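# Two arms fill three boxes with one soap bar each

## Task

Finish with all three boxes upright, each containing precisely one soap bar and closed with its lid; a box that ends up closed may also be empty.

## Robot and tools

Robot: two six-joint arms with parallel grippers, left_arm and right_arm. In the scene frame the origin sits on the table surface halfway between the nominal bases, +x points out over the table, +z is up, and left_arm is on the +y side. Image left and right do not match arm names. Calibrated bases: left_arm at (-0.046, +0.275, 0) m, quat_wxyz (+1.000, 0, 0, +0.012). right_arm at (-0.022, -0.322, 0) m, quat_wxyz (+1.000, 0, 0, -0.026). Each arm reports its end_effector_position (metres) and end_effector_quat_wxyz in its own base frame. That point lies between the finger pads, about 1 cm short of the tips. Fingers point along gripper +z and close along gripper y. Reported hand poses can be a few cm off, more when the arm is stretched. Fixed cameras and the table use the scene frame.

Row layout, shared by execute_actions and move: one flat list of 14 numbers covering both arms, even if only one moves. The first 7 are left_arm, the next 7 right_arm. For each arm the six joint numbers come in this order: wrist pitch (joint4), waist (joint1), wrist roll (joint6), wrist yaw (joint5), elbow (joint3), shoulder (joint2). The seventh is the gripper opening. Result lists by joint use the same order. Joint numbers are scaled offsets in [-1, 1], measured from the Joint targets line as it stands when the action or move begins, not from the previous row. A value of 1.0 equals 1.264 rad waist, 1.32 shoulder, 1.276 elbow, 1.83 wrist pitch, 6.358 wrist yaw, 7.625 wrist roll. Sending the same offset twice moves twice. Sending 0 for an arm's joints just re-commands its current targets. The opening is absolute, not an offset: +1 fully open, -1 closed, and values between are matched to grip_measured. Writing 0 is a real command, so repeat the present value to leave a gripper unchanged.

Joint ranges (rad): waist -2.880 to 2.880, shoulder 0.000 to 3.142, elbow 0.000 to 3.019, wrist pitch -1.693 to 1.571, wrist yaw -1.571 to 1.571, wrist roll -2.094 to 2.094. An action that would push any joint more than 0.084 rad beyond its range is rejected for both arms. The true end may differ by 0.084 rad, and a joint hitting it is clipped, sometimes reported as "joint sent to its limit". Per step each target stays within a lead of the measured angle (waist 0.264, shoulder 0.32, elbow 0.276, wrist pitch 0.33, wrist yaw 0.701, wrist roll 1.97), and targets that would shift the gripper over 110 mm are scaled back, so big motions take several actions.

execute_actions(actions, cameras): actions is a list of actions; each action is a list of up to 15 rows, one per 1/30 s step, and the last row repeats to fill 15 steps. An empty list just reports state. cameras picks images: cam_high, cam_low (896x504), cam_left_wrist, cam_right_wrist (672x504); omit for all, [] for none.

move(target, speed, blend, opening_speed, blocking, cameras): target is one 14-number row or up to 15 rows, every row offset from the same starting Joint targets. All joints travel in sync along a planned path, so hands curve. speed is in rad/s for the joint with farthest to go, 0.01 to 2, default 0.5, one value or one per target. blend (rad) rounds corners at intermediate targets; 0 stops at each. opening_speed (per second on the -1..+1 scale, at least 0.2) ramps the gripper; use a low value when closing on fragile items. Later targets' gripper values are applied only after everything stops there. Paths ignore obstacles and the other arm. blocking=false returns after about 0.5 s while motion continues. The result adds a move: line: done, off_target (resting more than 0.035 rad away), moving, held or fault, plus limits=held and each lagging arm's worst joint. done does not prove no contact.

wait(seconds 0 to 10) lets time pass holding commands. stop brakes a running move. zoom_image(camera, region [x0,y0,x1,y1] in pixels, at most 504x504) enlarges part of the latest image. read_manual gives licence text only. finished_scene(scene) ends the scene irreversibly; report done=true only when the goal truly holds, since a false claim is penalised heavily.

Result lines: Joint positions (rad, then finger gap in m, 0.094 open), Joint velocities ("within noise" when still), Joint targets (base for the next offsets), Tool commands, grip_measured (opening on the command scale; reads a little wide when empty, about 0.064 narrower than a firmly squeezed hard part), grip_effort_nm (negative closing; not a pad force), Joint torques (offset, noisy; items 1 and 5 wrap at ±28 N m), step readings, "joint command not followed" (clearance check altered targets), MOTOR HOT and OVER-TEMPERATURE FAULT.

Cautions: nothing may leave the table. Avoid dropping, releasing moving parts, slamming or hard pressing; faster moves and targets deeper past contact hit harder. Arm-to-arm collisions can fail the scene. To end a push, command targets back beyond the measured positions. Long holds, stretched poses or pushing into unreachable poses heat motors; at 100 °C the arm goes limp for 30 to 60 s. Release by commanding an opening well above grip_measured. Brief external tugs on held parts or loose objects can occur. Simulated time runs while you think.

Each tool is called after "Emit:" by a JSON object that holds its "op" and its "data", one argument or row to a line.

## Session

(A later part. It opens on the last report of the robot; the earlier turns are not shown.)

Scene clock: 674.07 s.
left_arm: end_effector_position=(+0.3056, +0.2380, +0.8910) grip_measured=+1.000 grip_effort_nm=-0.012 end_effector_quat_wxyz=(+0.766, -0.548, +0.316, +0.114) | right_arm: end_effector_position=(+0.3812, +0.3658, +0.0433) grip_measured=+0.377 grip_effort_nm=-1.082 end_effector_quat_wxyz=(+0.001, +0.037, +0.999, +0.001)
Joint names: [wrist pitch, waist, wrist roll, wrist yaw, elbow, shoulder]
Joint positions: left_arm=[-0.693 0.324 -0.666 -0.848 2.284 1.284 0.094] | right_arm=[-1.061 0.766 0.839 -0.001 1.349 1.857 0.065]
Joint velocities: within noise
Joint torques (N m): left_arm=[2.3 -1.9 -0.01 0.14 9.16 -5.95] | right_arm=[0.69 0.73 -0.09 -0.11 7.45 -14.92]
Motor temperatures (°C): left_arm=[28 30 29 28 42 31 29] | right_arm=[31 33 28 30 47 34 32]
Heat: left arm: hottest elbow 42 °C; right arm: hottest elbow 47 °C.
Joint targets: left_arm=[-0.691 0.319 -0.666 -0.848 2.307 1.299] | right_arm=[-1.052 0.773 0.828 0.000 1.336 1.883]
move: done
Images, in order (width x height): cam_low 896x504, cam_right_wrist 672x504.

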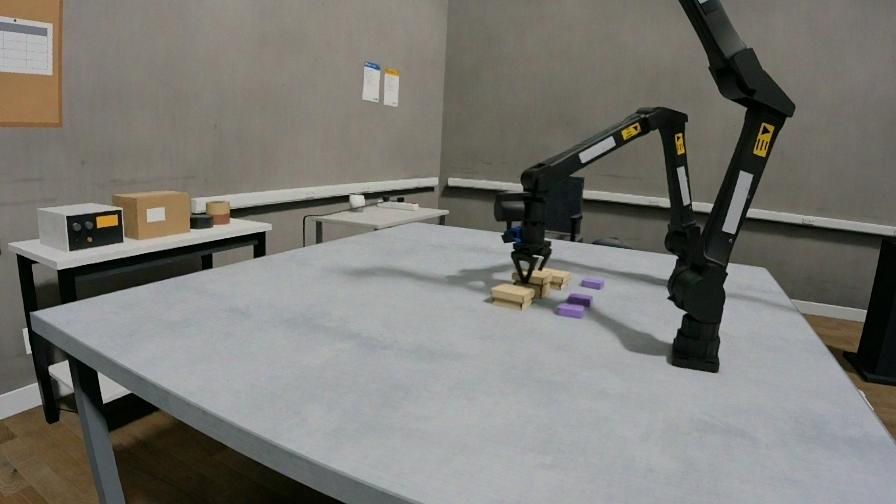

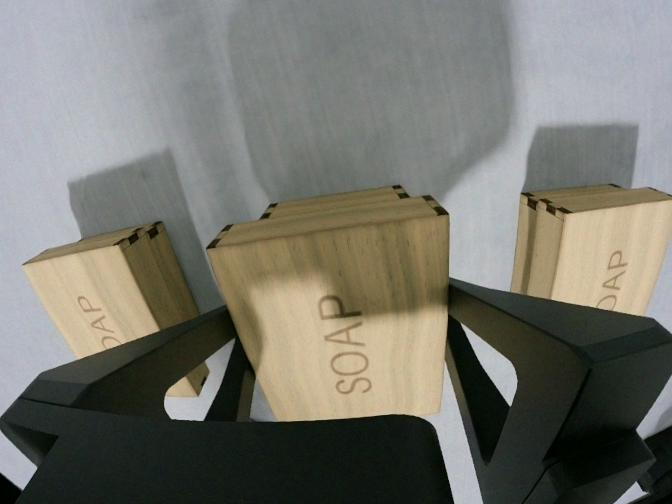

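Emit:
{"op": "move", "data": {
  "target": [
    [0,0,0,0,0,0,1,0.001,0,0,0,-0.0055,0,0.35],
    [0,0,0,0,0,0,1,0.006,0,0,0,-0.0082,0.003,0.35],
    [0,0,0,0,0,0,1,0.0148,0,0,0,-0.0133,0.0099,0.35]
  ],
  "speed": 0.03,
  "blend": 0.002,
  "cameras": ["cam_right_wrist","cam_low"]
}}

Emit:
{"op": "zoom_image", "data": {
  "camera": "cam_right_wrist",
  "region": [200, 150, 480, 310]
}}

Emit:
{"op": "zoom_image", "data": {
  "camera": "cam_low",
  "region": [490, 240, 590, 310]
}}

Scene clock: 704.70 s.
left_arm: end_effector_position=(+0.3056, +0.2380, +0.8910) grip_measured=+1.000 grip_effort_nm=-0.012 end_effector_quat_wxyz=(+0.766, -0.548, +0.316, +0.114) | right_arm: end_effector_position=(+0.3797, +0.3644, +0.0311) grip_measured=+0.377 grip_effort_nm=-1.072 end_effector_quat_wxyz=(+0.000, +0.037, +0.999, +0.000)
Joint names: [wrist pitch, waist, wrist roll, wrist yaw, elbow, shoulder]
Joint positions: left_arm=[-0.693 0.324 -0.666 -0.848 2.284 1.284 0.094] | right_arm=[-1.034 0.766 0.839 -0.001 1.332 1.869 0.065]
Joint velocities: within noise
Joint torques (N m): left_arm=[2.29 -1.9 -0.01 0.13 9.16 -5.95] | right_arm=[0.69 0.73 -0.09 -0.11 7.24 -14.97]
Motor temperatures (°C): left_arm=[28 30 29 28 42 31 29] | right_arm=[31 33 28 30 45 34 33]
Heat: left arm: hottest elbow 42 °C; right arm: hottest elbow 45 °C.
Joint targets: left_arm=[-0.691 0.319 -0.666 -0.848 2.307 1.299] | right_arm=[-1.025 0.773 0.828 0.000 1.318 1.896]
move: done
Images, in order (width x height): cam_low 896x504, cam_right_wrist 672x504.

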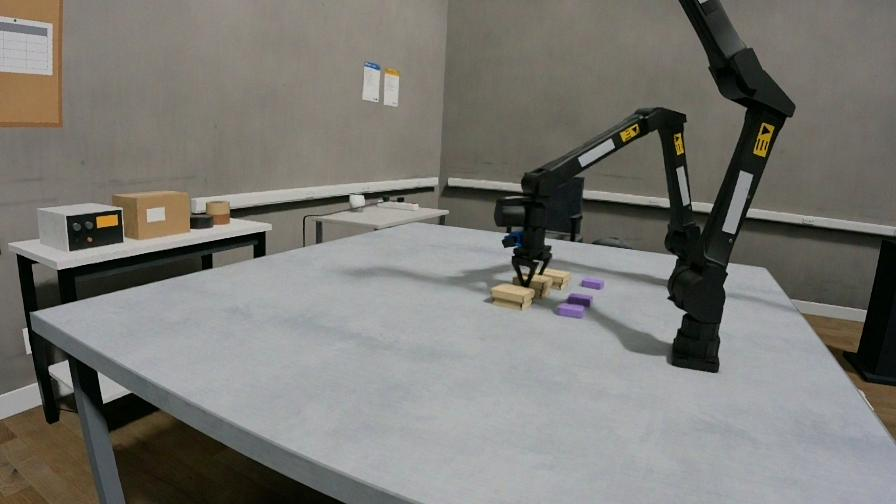

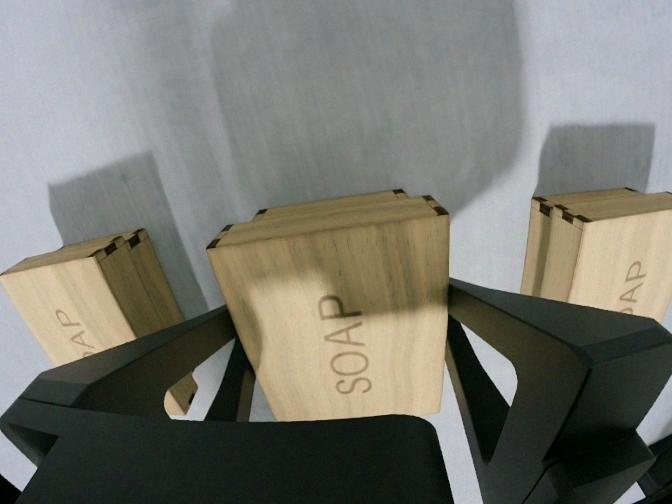

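Scaled by 1.800 from the camera's 672x504 image, which has a finer 960x720 frame.

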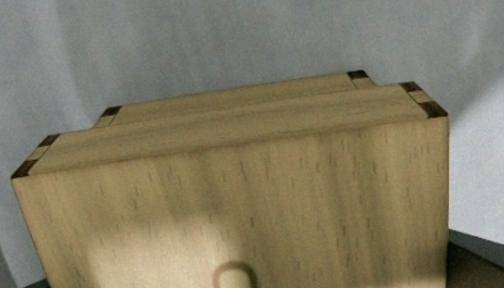

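Scaled by 5.040 from the camera's 896x504 image, which has a finer 1280x720 frame.

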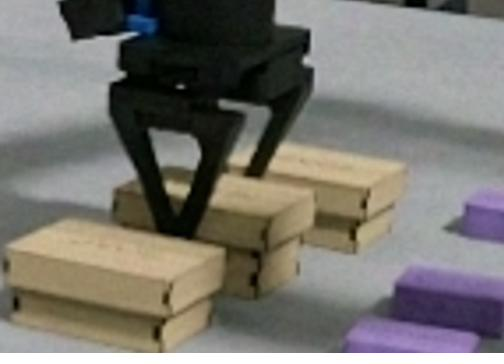

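Emit:
{"op": "move", "data": {
  "target": [0,0,0,0,0,0,1,0.007,0,0,0,-0.004,0.006,0.35],
  "speed": 0.05,
  "cameras": []
}}

Emit:
{"op": "move", "data": {
  "target": [0,0,0,0,0,0,1,0,0,0,0,0,0,0.8],
  "opening_speed": 0.6,
  "cameras": []
}}

Emit:
{"op": "move", "data": {
  "target": [
    [0,0,0,0,0,0,1,-0.0087,0,0,0,0.051,-0.022,0.8],
    [0,0,0,0,0,0,1,-0.1208,0,0,0,0.141,-0.0955,0.8],
    [0,0,0,0,0,0,1,-0.182,0.0894,0.0243,0,0.4052,0.0917,0.8]
  ],
  "speed": [0.15,0.3,0.5],
  "blend": 0.02,
  "cameras": ["cam_right_wrist","cam_high"]
}}

Emit:
{"op": "zoom_image", "data": {
  "camera": "cam_high",
  "region": [340, 180, 460, 300]
}}

Scene clock: 727.47 s.
left_arm: end_effector_position=(+0.3056, +0.2380, +0.8910) grip_measured=+1.000 grip_effort_nm=-0.017 end_effector_quat_wxyz=(+0.766, -0.548, +0.316, +0.114) | right_arm: end_effector_position=(+0.3797, +0.3644, +0.0251) grip_measured=+0.377 grip_effort_nm=-1.077 end_effector_quat_wxyz=(-0.001, +0.037, +0.999, +0.000)
Joint names: [wrist pitch, waist, wrist roll, wrist yaw, elbow, shoulder]
Joint positions: left_arm=[-0.693 0.324 -0.666 -0.848 2.284 1.284 0.094] | right_arm=[-1.021 0.766 0.839 -0.001 1.327 1.878 0.065]
Joint velocities: within noise
Joint torques (N m): left_arm=[2.29 -1.96 -0.01 0.13 9.16 -5.95] | right_arm=[0.68 0.73 -0.09 -0.11 7.2 -15.21]
Motor temperatures (°C): left_arm=[28 30 29 28 42 31 29] | right_arm=[31 33 28 30 44 35 33]
Heat: left arm: hottest elbow 42 °C; right arm: hottest elbow 44 °C.
Joint targets: left_arm=[-0.691 0.319 -0.666 -0.848 2.307 1.299] | right_arm=[-1.012 0.773 0.828 0.000 1.313 1.905]
move: done
No camera images: "cameras" was empty.

Scene clock: 728.57 s.
left_arm: end_effector_position=(+0.3056, +0.2380, +0.8910) grip_measured=+1.000 grip_effort_nm=-0.012 end_effector_quat_wxyz=(+0.766, -0.548, +0.316, +0.114) | right_arm: end_effector_position=(+0.3797, +0.3644, +0.0251) grip_measured=+0.797 grip_effort_nm=0.032 end_effector_quat_wxyz=(+0.000, +0.037, +0.999, +0.000)
Joint names: [wrist pitch, waist, wrist roll, wrist yaw, elbow, shoulder]
Joint positions: left_arm=[-0.693 0.324 -0.666 -0.848 2.284 1.284 0.094] | right_arm=[-1.02 0.766 0.839 -0.001 1.327 1.878 0.084]
Joint velocities: within noise
Joint torques (N m): left_arm=[2.32 -1.9 0 0.13 9.16 -5.95] | right_arm=[0.68 0.73 -0.09 -0.11 7.2 -14.97]
Motor temperatures (°C): left_arm=[28 30 29 28 42 31 29] | right_arm=[31 33 28 30 44 35 33]
Heat: left arm: hottest elbow 42 °C; right arm: hottest elbow 44 °C.
Joint targets: left_arm=[-0.691 0.319 -0.666 -0.848 2.307 1.299] | right_arm=[-1.012 0.773 0.828 0.000 1.313 1.905]
move: done
No camera images: "cameras" was empty.

Scene clock: 731.17 s.
left_arm: end_effector_position=(+0.3056, +0.2380, +0.8910) grip_measured=+1.000 grip_effort_nm=-0.017 end_effector_quat_wxyz=(+0.766, -0.548, +0.316, +0.114) | right_arm: end_effector_position=(+0.3901, +0.4753, +0.1129) grip_measured=+0.798 grip_effort_nm=0.027 end_effector_quat_wxyz=(+0.001, +0.058, +0.998, +0.002)
Joint names: [wrist pitch, waist, wrist roll, wrist yaw, elbow, shoulder]
Joint positions: left_arm=[-0.693 0.324 -0.666 -0.848 2.284 1.284 0.094] | right_arm=[-1.337 0.884 1.001 -0.001 1.773 2.003 0.084]
Joint velocities: within noise
Joint torques (N m): left_arm=[2.3 -1.9 -0.01 0.13 9.16 -5.95] | right_arm=[0.06 0.21 0.13 -0.1 14.41 -18.37]
Motor temperatures (°C): left_arm=[28 30 29 28 42 31 29] | right_arm=[31 33 28 30 44 35 32]
Heat: left arm: hottest elbow 42 °C; right arm: hottest elbow 44 °C.
Joint targets: left_arm=[-0.691 0.319 -0.666 -0.848 2.307 1.299] | right_arm=[-1.345 0.885 1.013 0.000 1.831 2.026]
move: off_target (right_arm); right_arm: the elbow is farthest, 0.057 rad from its target
Images, in order (width x height): cam_high 896x504, cam_right_wrist 672x504.

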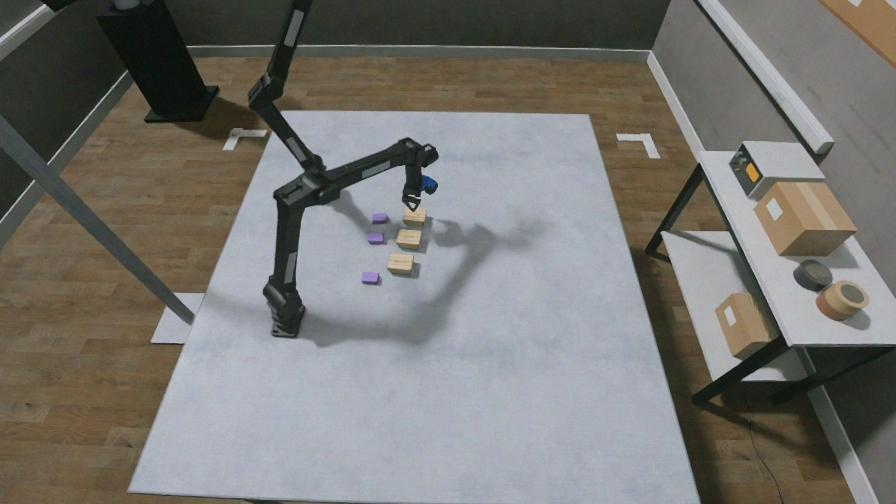

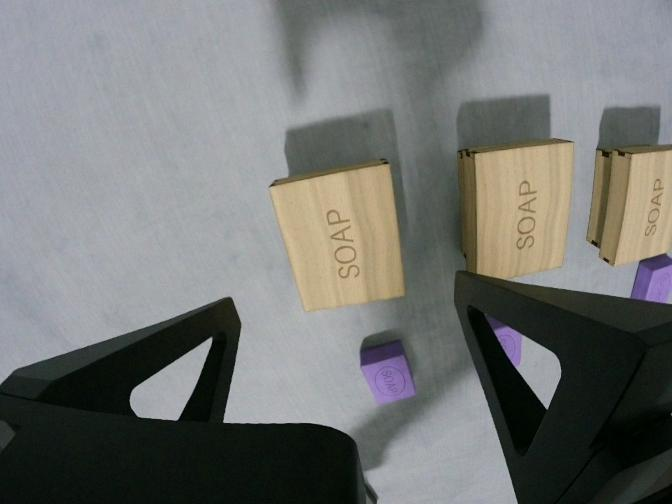

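Scaled by 4.200 from the camera's 896x504 image, which has a finer 1280x720 frame.

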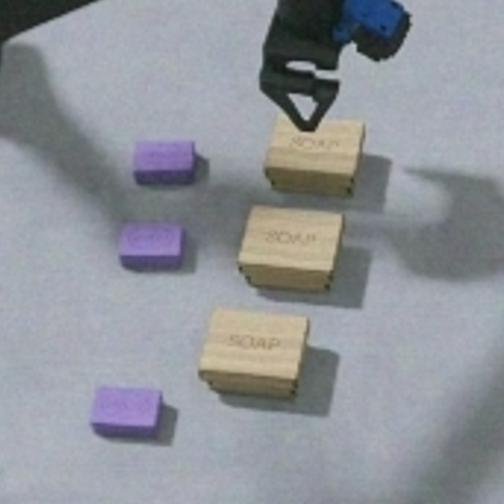

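Emit:
{"op": "move", "data": {
  "target": [0,0,0,0,0,0,1,0.07,0.0095,-0.0096,0,-0.109,0.0348,0.95],
  "speed": 0.4,
  "cameras": ["cam_right_wrist"]
}}

Scene clock: 764.43 s.
left_arm: end_effector_position=(+0.3056, +0.2380, +0.8910) grip_measured=+1.000 grip_effort_nm=-0.022 end_effector_quat_wxyz=(+0.766, -0.548, +0.316, +0.114) | right_arm: end_effector_position=(+0.3871, +0.4769, +0.0555) grip_measured=+0.948 grip_effort_nm=0.037 end_effector_quat_wxyz=(-0.003, +0.031, +1.000, -0.004)
Joint names: [wrist pitch, waist, wrist roll, wrist yaw, elbow, shoulder]
Joint positions: left_arm=[-0.693 0.324 -0.666 -0.848 2.284 1.284 0.094] | right_arm=[-1.226 0.89 0.952 -0.001 1.701 2.055 0.092]
Joint velocities: within noise
Joint torques (N m): left_arm=[2.3 -1.9 0 0.13 9.16 -5.89] | right_arm=[0.62 0.85 -0.11 -0.1 8.38 -19.49]
Motor temperatures (°C): left_arm=[28 30 29 28 42 31 29] | right_arm=[31 33 28 30 49 35 31]
Heat: left arm: hottest elbow 42 °C; right arm: hottest elbow 49 °C.
Joint targets: left_arm=[-0.691 0.319 -0.666 -0.848 2.307 1.299] | right_arm=[-1.217 0.897 0.940 0.000 1.692 2.072]
move: done
Images, in order (width x height): cam_right_wrist 672x504.

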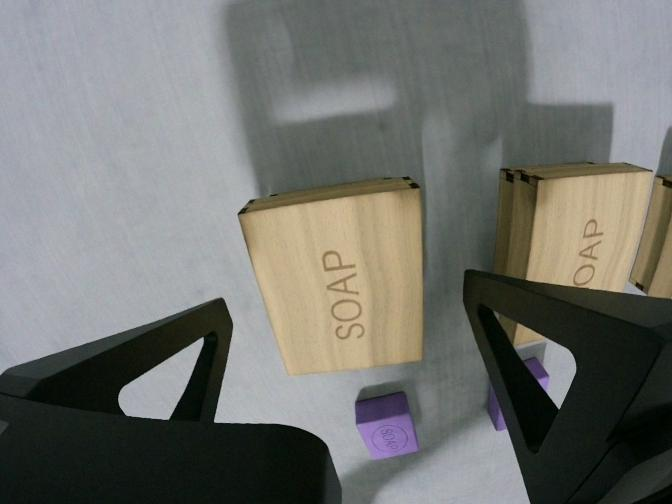

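Emit:
{"op": "move", "data": {
  "target": [0,0,0,0,0,0,1,0.04,0.004,0,0,-0.0306,0.0275,0.95],
  "speed": 0.15,
  "cameras": []
}}

Emit:
{"op": "move", "data": {
  "target": [0,0,0,0,0,0,1,0,0,0,0,0,0,0.35],
  "opening_speed": 0.4,
  "cameras": ["cam_right_wrist"]
}}

Scene clock: 775.70 s.
left_arm: end_effector_position=(+0.3056, +0.2380, +0.8910) grip_measured=+1.000 grip_effort_nm=-0.017 end_effector_quat_wxyz=(+0.766, -0.548, +0.316, +0.114) | right_arm: end_effector_position=(+0.3856, +0.4802, +0.0272) grip_measured=+0.948 grip_effort_nm=0.042 end_effector_quat_wxyz=(+0.000, +0.028, +1.000, +0.001)
Joint names: [wrist pitch, waist, wrist roll, wrist yaw, elbow, shoulder]
Joint positions: left_arm=[-0.693 0.324 -0.666 -0.848 2.284 1.284 0.094] | right_arm=[-1.152 0.895 0.951 -0.001 1.665 2.082 0.092]
Joint velocities: within noise
Joint torques (N m): left_arm=[2.29 -1.9 -0.01 0.13 9.16 -5.95] | right_arm=[0.65 0.73 -0.1 -0.1 8.13 -18.2]
Motor temperatures (°C): left_arm=[28 29 29 28 42 31 29] | right_arm=[31 33 28 30 48 36 31]
Heat: left arm: hottest elbow 42 °C; right arm: hottest elbow 48 °C.
Joint targets: left_arm=[-0.691 0.319 -0.666 -0.848 2.307 1.299] | right_arm=[-1.144 0.902 0.940 0.000 1.652 2.108]
move: done
No camera images: "cameras" was empty.

Scene clock: 777.43 s.
left_arm: end_effector_position=(+0.3056, +0.2380, +0.8910) grip_measured=+1.000 grip_effort_nm=-0.012 end_effector_quat_wxyz=(+0.766, -0.548, +0.316, +0.114) | right_arm: end_effector_position=(+0.3856, +0.4802, +0.0272) grip_measured=+0.379 grip_effort_nm=-0.965 end_effector_quat_wxyz=(+0.000, +0.028, +1.000, +0.001)
Joint names: [wrist pitch, waist, wrist roll, wrist yaw, elbow, shoulder]
Joint positions: left_arm=[-0.693 0.324 -0.666 -0.848 2.284 1.284 0.094] | right_arm=[-1.152 0.895 0.951 -0.001 1.665 2.082 0.065]
Joint velocities: within noise
Joint torques (N m): left_arm=[2.3 -1.9 -0.01 0.13 9.14 -5.95] | right_arm=[0.68 0.73 -0.09 -0.1 7.88 -18.49]
Motor temperatures (°C): left_arm=[28 29 29 28 42 31 29] | right_arm=[31 33 28 30 48 36 31]
Heat: left arm: hottest elbow 42 °C; right arm: hottest elbow 48 °C.
Joint targets: left_arm=[-0.691 0.319 -0.666 -0.848 2.307 1.299] | right_arm=[-1.144 0.902 0.940 0.000 1.652 2.108]
move: done
Images, in order (width x height): cam_right_wrist 672x504.

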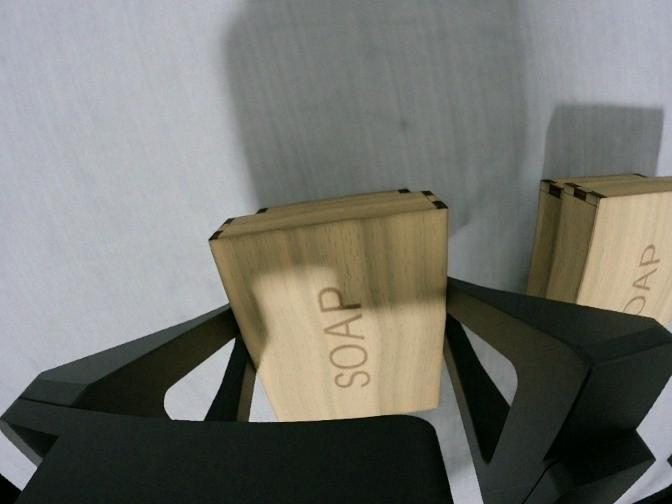

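Emit:
{"op": "move", "data": {
  "target": [
    [0,0,0,0,0,0,1,-0.0087,0,0,0,0.0525,-0.025,0.35],
    [0,0,0,0,0,0,1,-0.0475,0,0,0,0.0831,-0.05,0.35],
    [0,0,0,0,0,0,1,-0.1158,0,0,0,0.1466,-0.0826,0.35]
  ],
  "speed": [0.05,0.1,0.25],
  "blend": 0.01,
  "cameras": ["cam_right_wrist","cam_high"]
}}

Emit:
{"op": "zoom_image", "data": {
  "camera": "cam_high",
  "region": [340, 180, 460, 300]
}}

Scene clock: 808.17 s.
left_arm: end_effector_position=(+0.3056, +0.2380, +0.8910) grip_measured=+1.000 grip_effort_nm=-0.017 end_effector_quat_wxyz=(+0.766, -0.548, +0.316, +0.114) | right_arm: end_effector_position=(+0.3858, +0.4805, +0.1159) grip_measured=+0.375 grip_effort_nm=-1.077 end_effector_quat_wxyz=(+0.000, +0.028, +1.000, +0.001)
Joint names: [wrist pitch, waist, wrist roll, wrist yaw, elbow, shoulder]
Joint positions: left_arm=[-0.693 0.324 -0.666 -0.848 2.284 1.284 0.094] | right_arm=[-1.348 0.895 0.951 -0.001 1.785 2.006 0.065]
Joint velocities: within noise
Joint torques (N m): left_arm=[2.3 -1.9 -0.01 0.13 9.16 -5.95] | right_arm=[0.06 0.73 -0.09 -0.1 14.11 -20.37]
Motor temperatures (°C): left_arm=[28 29 29 28 42 31 29] | right_arm=[31 33 28 30 45 35 32]
Heat: left arm: hottest elbow 42 °C; right arm: hottest elbow 45 °C.
Joint targets: left_arm=[-0.691 0.319 -0.666 -0.848 2.307 1.299] | right_arm=[-1.356 0.902 0.940 0.000 1.840 1.999]
move: off_target (right_arm); right_arm: the elbow is farthest, 0.054 rad from its target
Images, in order (width x height): cam_high 896x504, cam_right_wrist 672x504.

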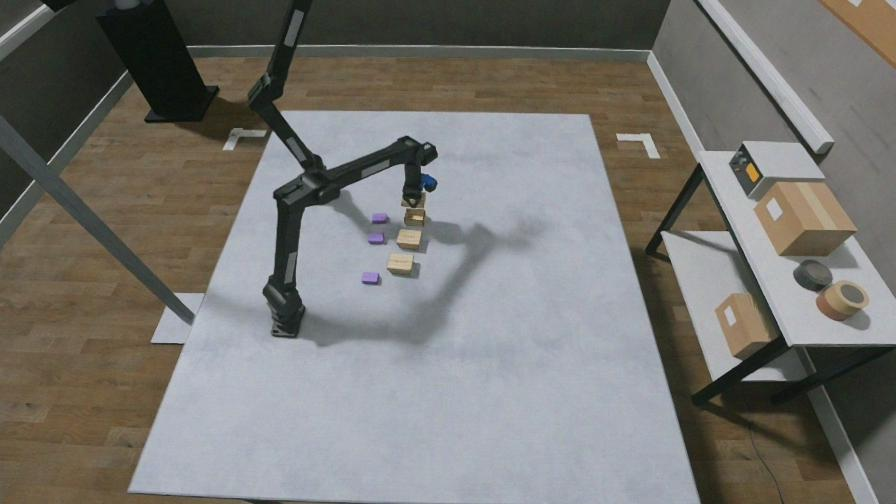

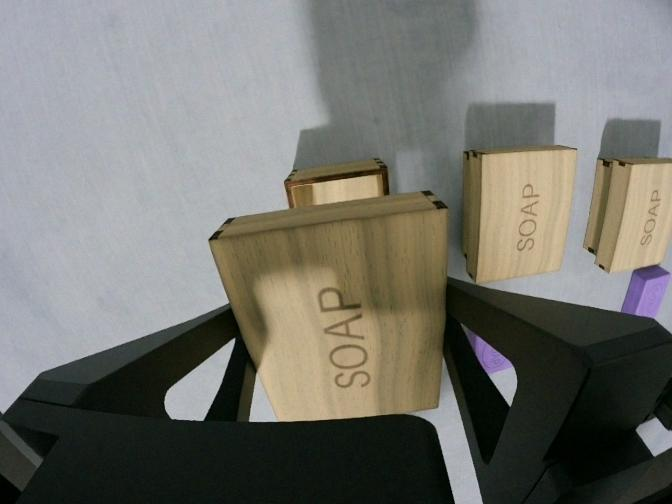

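Scaled by 4.200 from the camera's 896x504 image, which has a finer 1280x720 frame.

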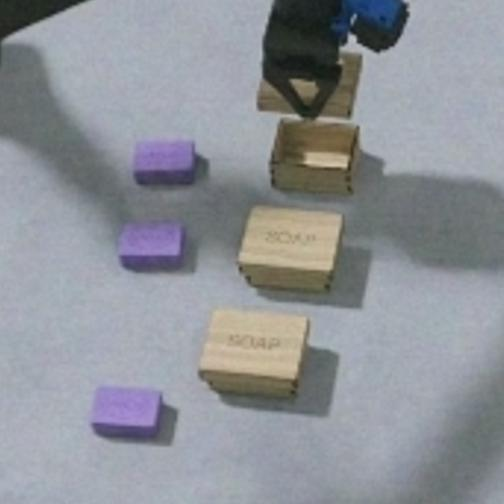

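Emit:
{"op": "move", "data": {
  "target": [0,0,0,0,0,0,1,0.1044,-0.1139,-0.0147,0,-0.3527,-0.1568,0.35],
  "speed": 0.3,
  "cameras": ["cam_right_wrist"]
}}

Scene clock: 847.47 s.
left_arm: end_effector_position=(+0.3056, +0.2380, +0.8910) grip_measured=+1.000 grip_effort_nm=-0.017 end_effector_quat_wxyz=(+0.766, -0.548, +0.316, +0.114) | right_arm: end_effector_position=(+0.3806, +0.3634, +0.0865) grip_measured=+0.375 grip_effort_nm=-1.082 end_effector_quat_wxyz=(-0.003, +0.039, +0.999, -0.002)
Joint names: [wrist pitch, waist, wrist roll, wrist yaw, elbow, shoulder]
Joint positions: left_arm=[-0.693 0.324 -0.666 -0.848 2.284 1.284 0.094] | right_arm=[-1.173 0.763 0.84 -0.001 1.404 1.808 0.065]
Joint velocities: within noise
Joint torques (N m): left_arm=[2.3 -1.85 -0.01 0.13 9.16 -5.89] | right_arm=[0.66 -0.26 -0.08 -0.11 7.8 -17.79]
Motor temperatures (°C): left_arm=[28 29 29 28 42 31 29] | right_arm=[31 33 28 30 53 38 32]
Heat: left arm: hottest elbow 42 °C; right arm: hottest elbow 53 °C.
Joint targets: left_arm=[-0.691 0.319 -0.666 -0.848 2.307 1.299] | right_arm=[-1.165 0.759 0.828 0.000 1.389 1.792]
move: done
Images, in order (width x height): cam_right_wrist 672x504.

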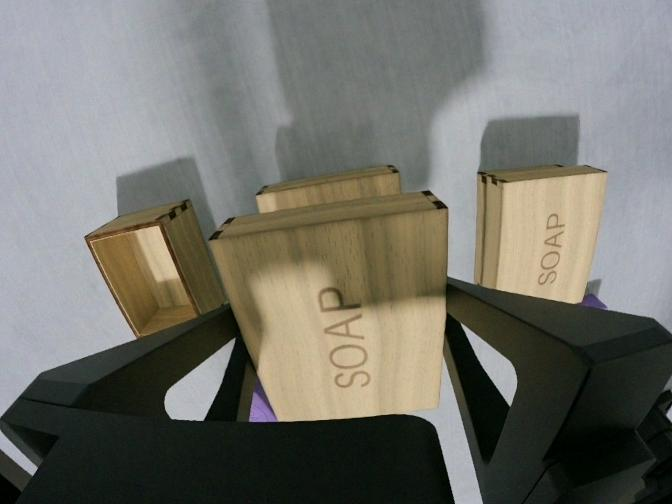

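Emit:
{"op": "move", "data": {
  "target": [0,0,0,0,0,0,1,0.059,0,0,0,-0.0431,0.0614,0.35],
  "speed": 0.1
}}

Scene clock: 906.27 s.
left_arm: end_effector_position=(+0.3056, +0.2380, +0.8910) grip_measured=+1.000 grip_effort_nm=-0.017 end_effector_quat_wxyz=(+0.766, -0.548, +0.316, +0.114) | right_arm: end_effector_position=(+0.3810, +0.3638, +0.0469) grip_measured=+0.375 grip_effort_nm=-1.077 end_effector_quat_wxyz=(+0.001, +0.038, +0.999, +0.002)
Joint names: [wrist pitch, waist, wrist roll, wrist yaw, elbow, shoulder]
Joint positions: left_arm=[-0.693 0.324 -0.666 -0.848 2.284 1.284 0.094] | right_arm=[-1.067 0.763 0.839 -0.001 1.348 1.849 0.065]
Joint velocities: within noise
Joint torques (N m): left_arm=[2.3 -1.9 -0.01 0.13 9.16 -5.95] | right_arm=[0.73 -0.32 -0.1 -0.09 7.47 -14.74]
Motor temperatures (°C): left_arm=[28 29 29 28 42 31 29] | right_arm=[31 33 28 30 46 39 33]
Heat: left arm: hottest elbow 42 °C; right arm: hottest elbow 46 °C.
Joint targets: left_arm=[-0.691 0.319 -0.666 -0.848 2.307 1.299] | right_arm=[-1.057 0.759 0.828 -0.001 1.334 1.873]
move: done

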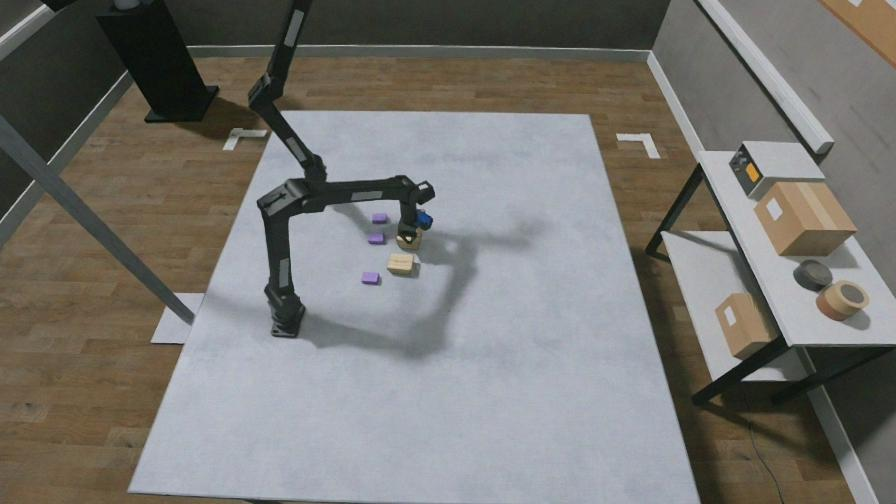

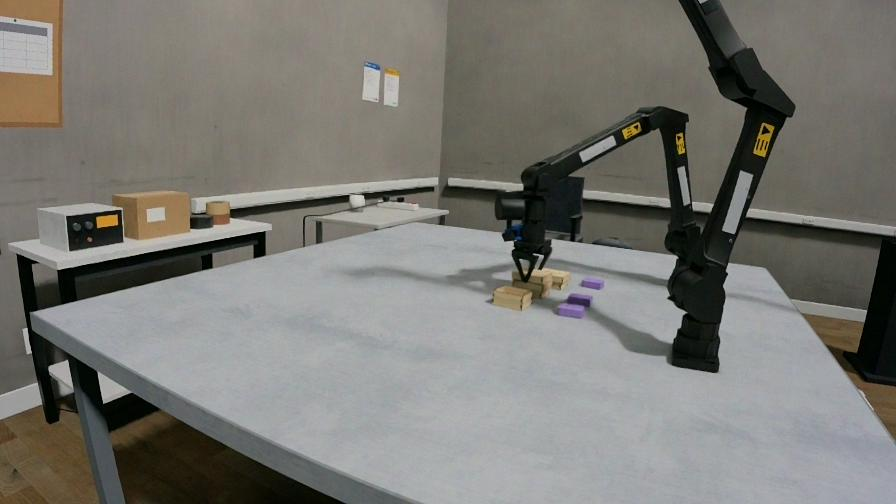

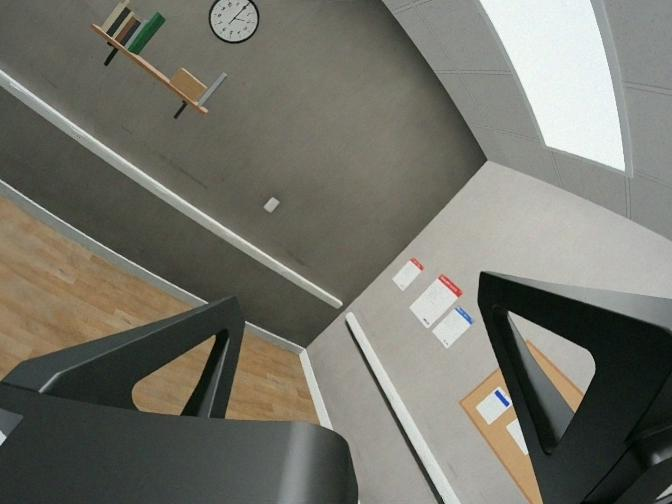

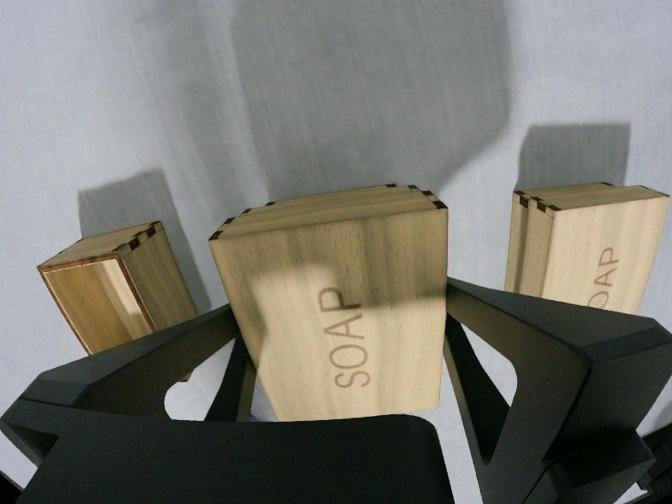

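Emit:
{"op": "move", "data": {
  "target": [
    [0,0,0,0,0,0,1,0.0042,0,0,0,-0.0028,0.0031,0.35],
    [0,0,0,0,0,0,1,0.0042,0,0,0,-0.0028,0.0031,0.8]
  ],
  "speed": 0.05,
  "opening_speed": 0.6
}}

Emit:
{"op": "move", "data": {
  "target": [
    [0,0,0,0,0,0,1,-0.0093,0,0,0,0.051,-0.022,0.8],
    [0,0,0,0,0,0,1,-0.101,0,0,0,0.125,-0.065,0.8]
  ],
  "speed": 0.15,
  "blend": 0.01
}}

Scene clock: 918.80 s.
left_arm: end_effector_position=(+0.3056, +0.2380, +0.8910) grip_measured=+1.000 grip_effort_nm=-0.012 end_effector_quat_wxyz=(+0.766, -0.548, +0.316, +0.114) | right_arm: end_effector_position=(+0.3827, +0.3654, +0.0467) grip_measured=+0.797 grip_effort_nm=0.037 end_effector_quat_wxyz=(+0.004, +0.037, +0.999, +0.005)
Joint names: [wrist pitch, waist, wrist roll, wrist yaw, elbow, shoulder]
Joint positions: left_arm=[-0.693 0.324 -0.666 -0.848 2.284 1.284 0.094] | right_arm=[-1.057 0.763 0.837 -0.001 1.348 1.849 0.084]
Joint velocities: within noise
Joint torques (N m): left_arm=[2.3 -1.9 -0.01 0.13 9.16 -5.89] | right_arm=[0.7 -0.26 -0.08 -0.09 7.17 -14.74]
Motor temperatures (°C): left_arm=[28 29 29 28 42 31 29] | right_arm=[31 33 28 30 45 38 33]
Heat: left arm: hottest elbow 42 °C; right arm: hottest elbow 45 °C.
Joint targets: left_arm=[-0.691 0.319 -0.666 -0.848 2.307 1.299] | right_arm=[-1.049 0.759 0.828 -0.001 1.331 1.877]
move: done

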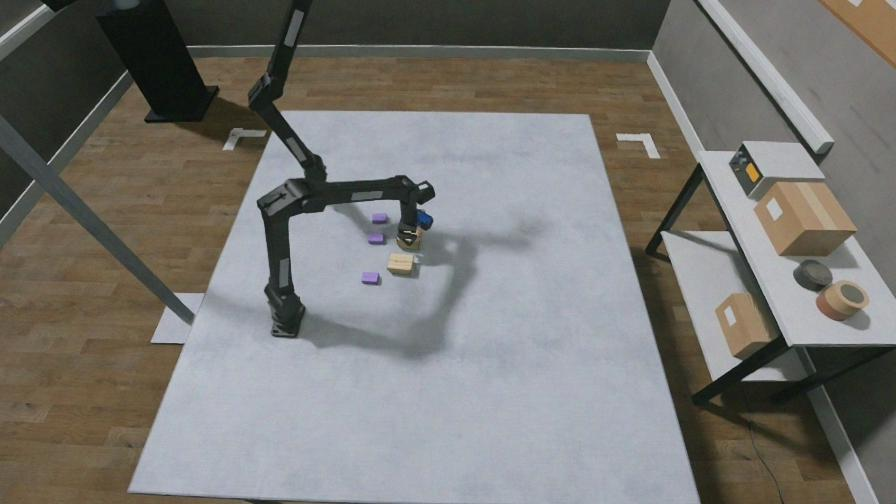

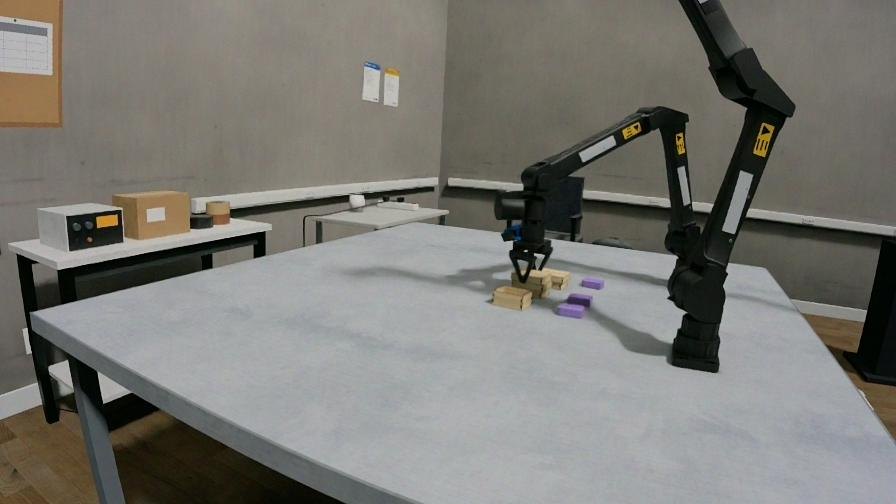

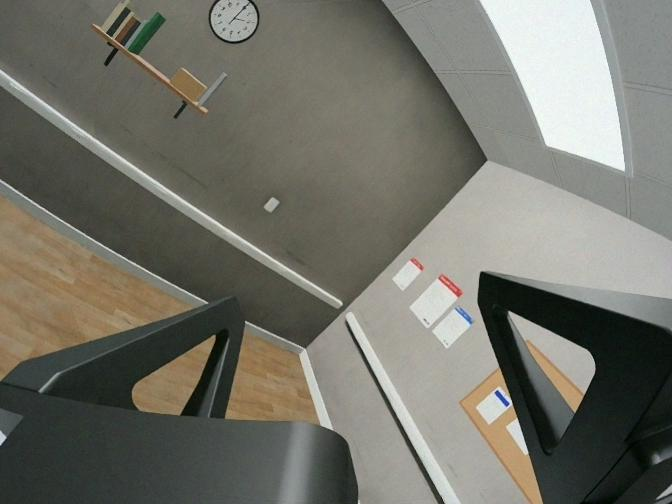

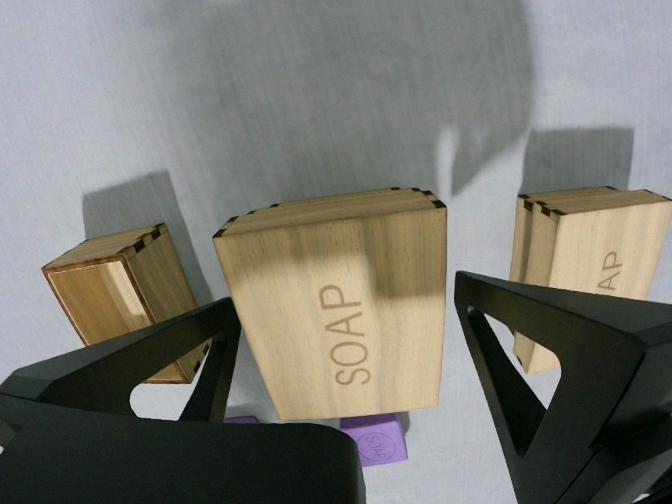

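Scene clock: 920.87 s.
left_arm: end_effector_position=(+0.3056, +0.2380, +0.8910) grip_measured=+1.000 grip_effort_nm=-0.012 end_effector_quat_wxyz=(+0.766, -0.548, +0.316, +0.114) | right_arm: end_effector_position=(+0.3803, +0.3631, +0.1004) grip_measured=+0.798 grip_effort_nm=0.042 end_effector_quat_wxyz=(-0.008, +0.037, +0.999, -0.008)
Joint names: [wrist pitch, waist, wrist roll, wrist yaw, elbow, shoulder]
Joint positions: left_arm=[-0.693 0.324 -0.666 -0.848 2.284 1.284 0.094] | right_arm=[-1.226 0.763 0.837 -0.001 1.435 1.803 0.084]
Joint velocities: within noise
Joint torques (N m): left_arm=[2.3 -1.9 -0.01 0.14 9.16 -5.95] | right_arm=[0.06 -0.32 -0.08 -0.09 13.72 -17.67]
Motor temperatures (°C): left_arm=[28 29 29 28 42 31 29] | right_arm=[31 33 28 30 46 37 32]
Heat: left arm: hottest elbow 42 °C; right arm: hottest elbow 46 °C.
Joint targets: left_arm=[-0.691 0.319 -0.666 -0.848 2.307 1.299] | right_arm=[-1.234 0.759 0.828 -0.001 1.490 1.791]
move: off_target (right_arm); right_arm: the elbow is farthest, 0.055 rad from its target

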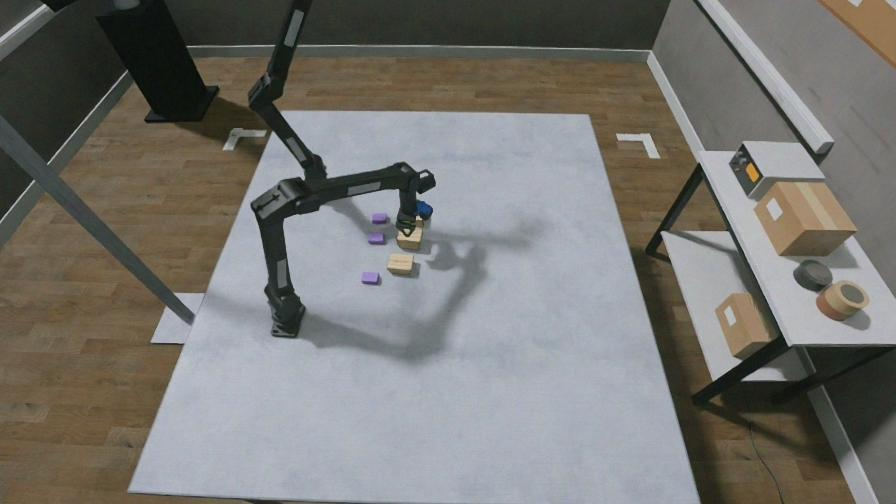

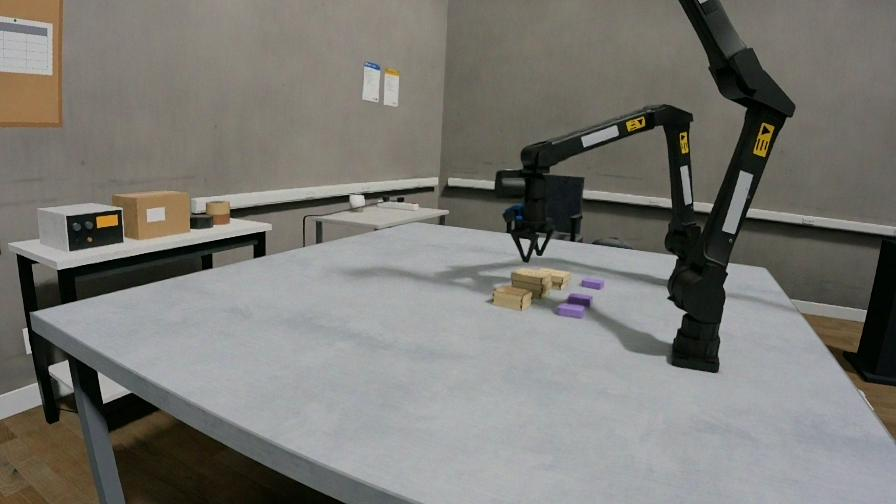

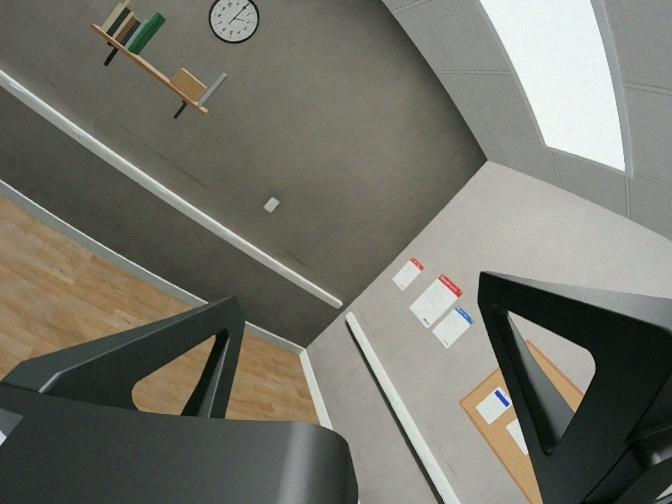

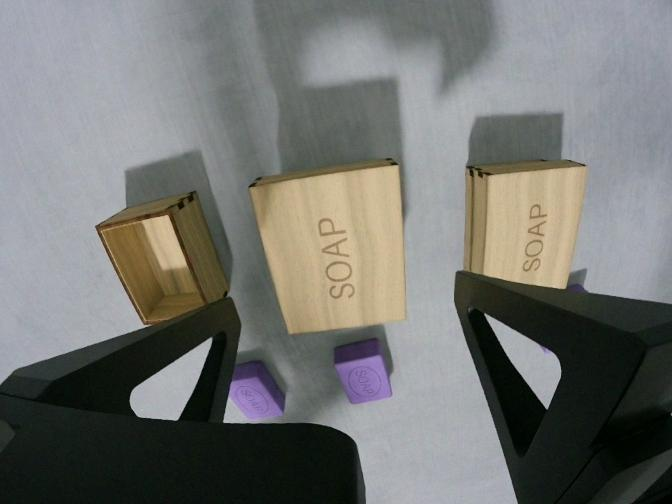

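Emit:
{"op": "move", "data": {
  "target": [0,0,0,0,0,0,1,0.0869,0.1804,0.0192,0,-0.2813,-0.128,0.4],
  "speed": 0.4,
  "cameras": ["cam_right_wrist"]
}}

Scene clock: 962.50 s.
left_arm: end_effector_position=(+0.3056, +0.2380, +0.8910) grip_measured=+1.000 grip_effort_nm=-0.022 end_effector_quat_wxyz=(+0.766, -0.548, +0.316, +0.114) | right_arm: end_effector_position=(+0.2499, +0.3755, +0.0790) grip_measured=+0.402 grip_effort_nm=-0.139 end_effector_quat_wxyz=(-0.001, -0.011, +1.000, +0.000)
Joint names: [wrist pitch, waist, wrist roll, wrist yaw, elbow, shoulder]
Joint positions: left_arm=[-0.693 0.324 -0.666 -0.848 2.284 1.284 0.094] | right_arm=[-1.083 0.984 0.962 -0.001 1.147 1.635 0.066]
Joint velocities: within noise
Joint torques (N m): left_arm=[2.3 -1.9 -0.01 0.13 9.16 -5.95] | right_arm=[0.7 0.32 0.15 -0.09 7.35 -14.8]
Motor temperatures (°C): left_arm=[28 29 29 28 42 31 29] | right_arm=[31 33 28 30 48 38 31]
Heat: left arm: hottest elbow 42 °C; right arm: hottest elbow 48 °C.
Joint targets: left_arm=[-0.691 0.319 -0.666 -0.848 2.307 1.299] | right_arm=[-1.075 0.987 0.974 -0.001 1.132 1.622]
move: done
Images, in order (width x height): cam_right_wrist 672x504.

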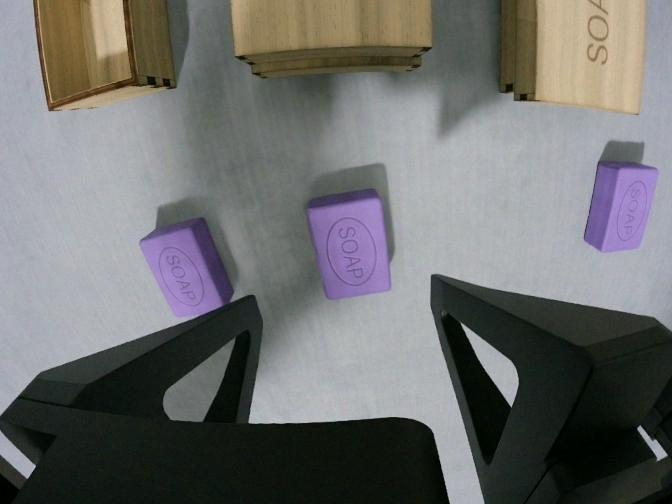

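Emit:
{"op": "move", "data": {
  "target": [
    [0,0,0,0,0,0,1,0.0956,0,-0.0073,0,-0.0611,0.097,0.4],
    [0,0,0,0,0,0,1,0.0956,0,-0.0073,0,-0.0611,0.097,-0.35]
  ],
  "speed": 0.15,
  "opening_speed": 0.4,
  "cameras": ["cam_right_wrist"]
}}

Scene clock: 989.67 s.
left_arm: end_effector_position=(+0.3056, +0.2380, +0.8910) grip_measured=+1.000 grip_effort_nm=-0.012 end_effector_quat_wxyz=(+0.766, -0.548, +0.316, +0.114) | right_arm: end_effector_position=(+0.2490, +0.3740, +0.0128) grip_measured=-0.217 grip_effort_nm=-1.077 end_effector_quat_wxyz=(-0.001, -0.027, +1.000, +0.000)
Joint names: [wrist pitch, waist, wrist roll, wrist yaw, elbow, shoulder]
Joint positions: left_arm=[-0.693 0.324 -0.666 -0.848 2.284 1.284 0.094] | right_arm=[-0.908 0.984 0.93 -0.001 1.066 1.729 0.037]
Joint velocities: within noise
Joint torques (N m): left_arm=[2.3 -1.9 -0.01 0.13 9.16 -6.01] | right_arm=[0.68 0.32 -0.09 -0.09 6.67 -12.51]
Motor temperatures (°C): left_arm=[28 29 29 28 42 31 29] | right_arm=[31 33 28 30 47 37 31]
Heat: left arm: hottest elbow 42 °C; right arm: hottest elbow 47 °C.
Joint targets: left_arm=[-0.691 0.319 -0.666 -0.848 2.307 1.299] | right_arm=[-0.900 0.987 0.919 -0.001 1.053 1.750]
move: done
Images, in order (width x height): cam_right_wrist 672x504.

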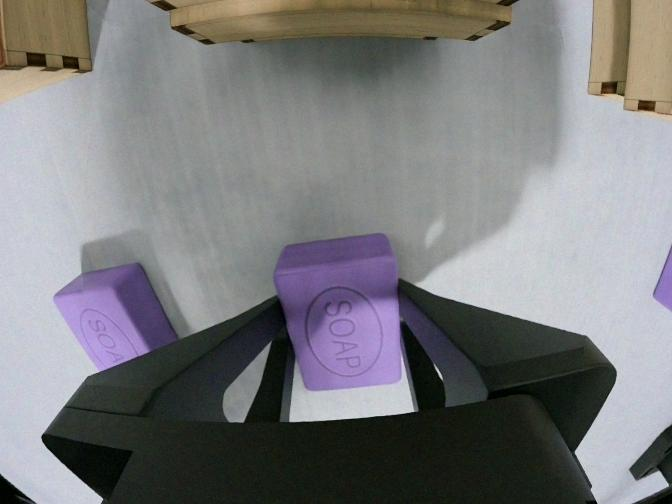

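Emit:
{"op": "move", "data": {
  "target": [
    [0,0,0,0,0,0,1,-0.0093,0,0,0,0.0509,-0.022,-0.35],
    [0,0,0,0,0,0,1,-0.1481,0,0,0,0.1466,-0.1242,-0.35],
    [0,0,0,0,0,0,1,-0.2492,-0.0791,0.0058,0,0.6144,0.2091,-0.35]
  ],
  "speed": [0.1,0.2,0.4],
  "blend": 0.02,
  "cameras": ["cam_right_wrist"]
}}

Scene clock: 1015.33 s.
left_arm: end_effector_position=(+0.3056, +0.2380, +0.8910) grip_measured=+1.000 grip_effort_nm=-0.012 end_effector_quat_wxyz=(+0.766, -0.548, +0.316, +0.114) | right_arm: end_effector_position=(+0.3853, +0.4770, +0.1147) grip_measured=-0.217 grip_effort_nm=-1.077 end_effector_quat_wxyz=(-0.001, +0.030, +1.000, -0.001)
Joint names: [wrist pitch, waist, wrist roll, wrist yaw, elbow, shoulder]
Joint positions: left_arm=[-0.693 0.324 -0.666 -0.848 2.284 1.284 0.094] | right_arm=[-1.348 0.892 0.951 -0.001 1.776 2.002 0.037]
Joint velocities: within noise
Joint torques (N m): left_arm=[2.3 -1.9 -0.01 0.14 9.14 -5.95] | right_arm=[0.06 -0.38 0.13 -0.09 14.69 -18.2]
Motor temperatures (°C): left_arm=[28 29 29 28 42 31 29] | right_arm=[31 33 28 30 46 36 32]
Heat: left arm: hottest elbow 42 °C; right arm: hottest elbow 46 °C.
Joint targets: left_arm=[-0.691 0.319 -0.666 -0.848 2.307 1.299] | right_arm=[-1.356 0.886 0.963 -0.001 1.837 2.026]
move: off_target (right_arm); right_arm: the elbow is farthest, 0.061 rad from its target
Images, in order (width x height): cam_right_wrist 672x504.

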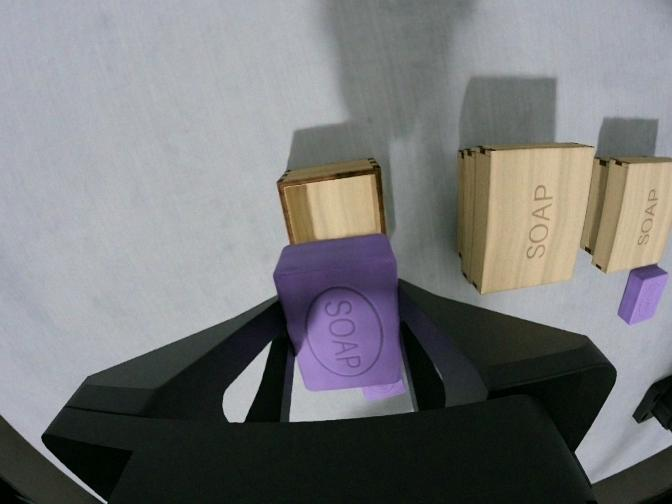

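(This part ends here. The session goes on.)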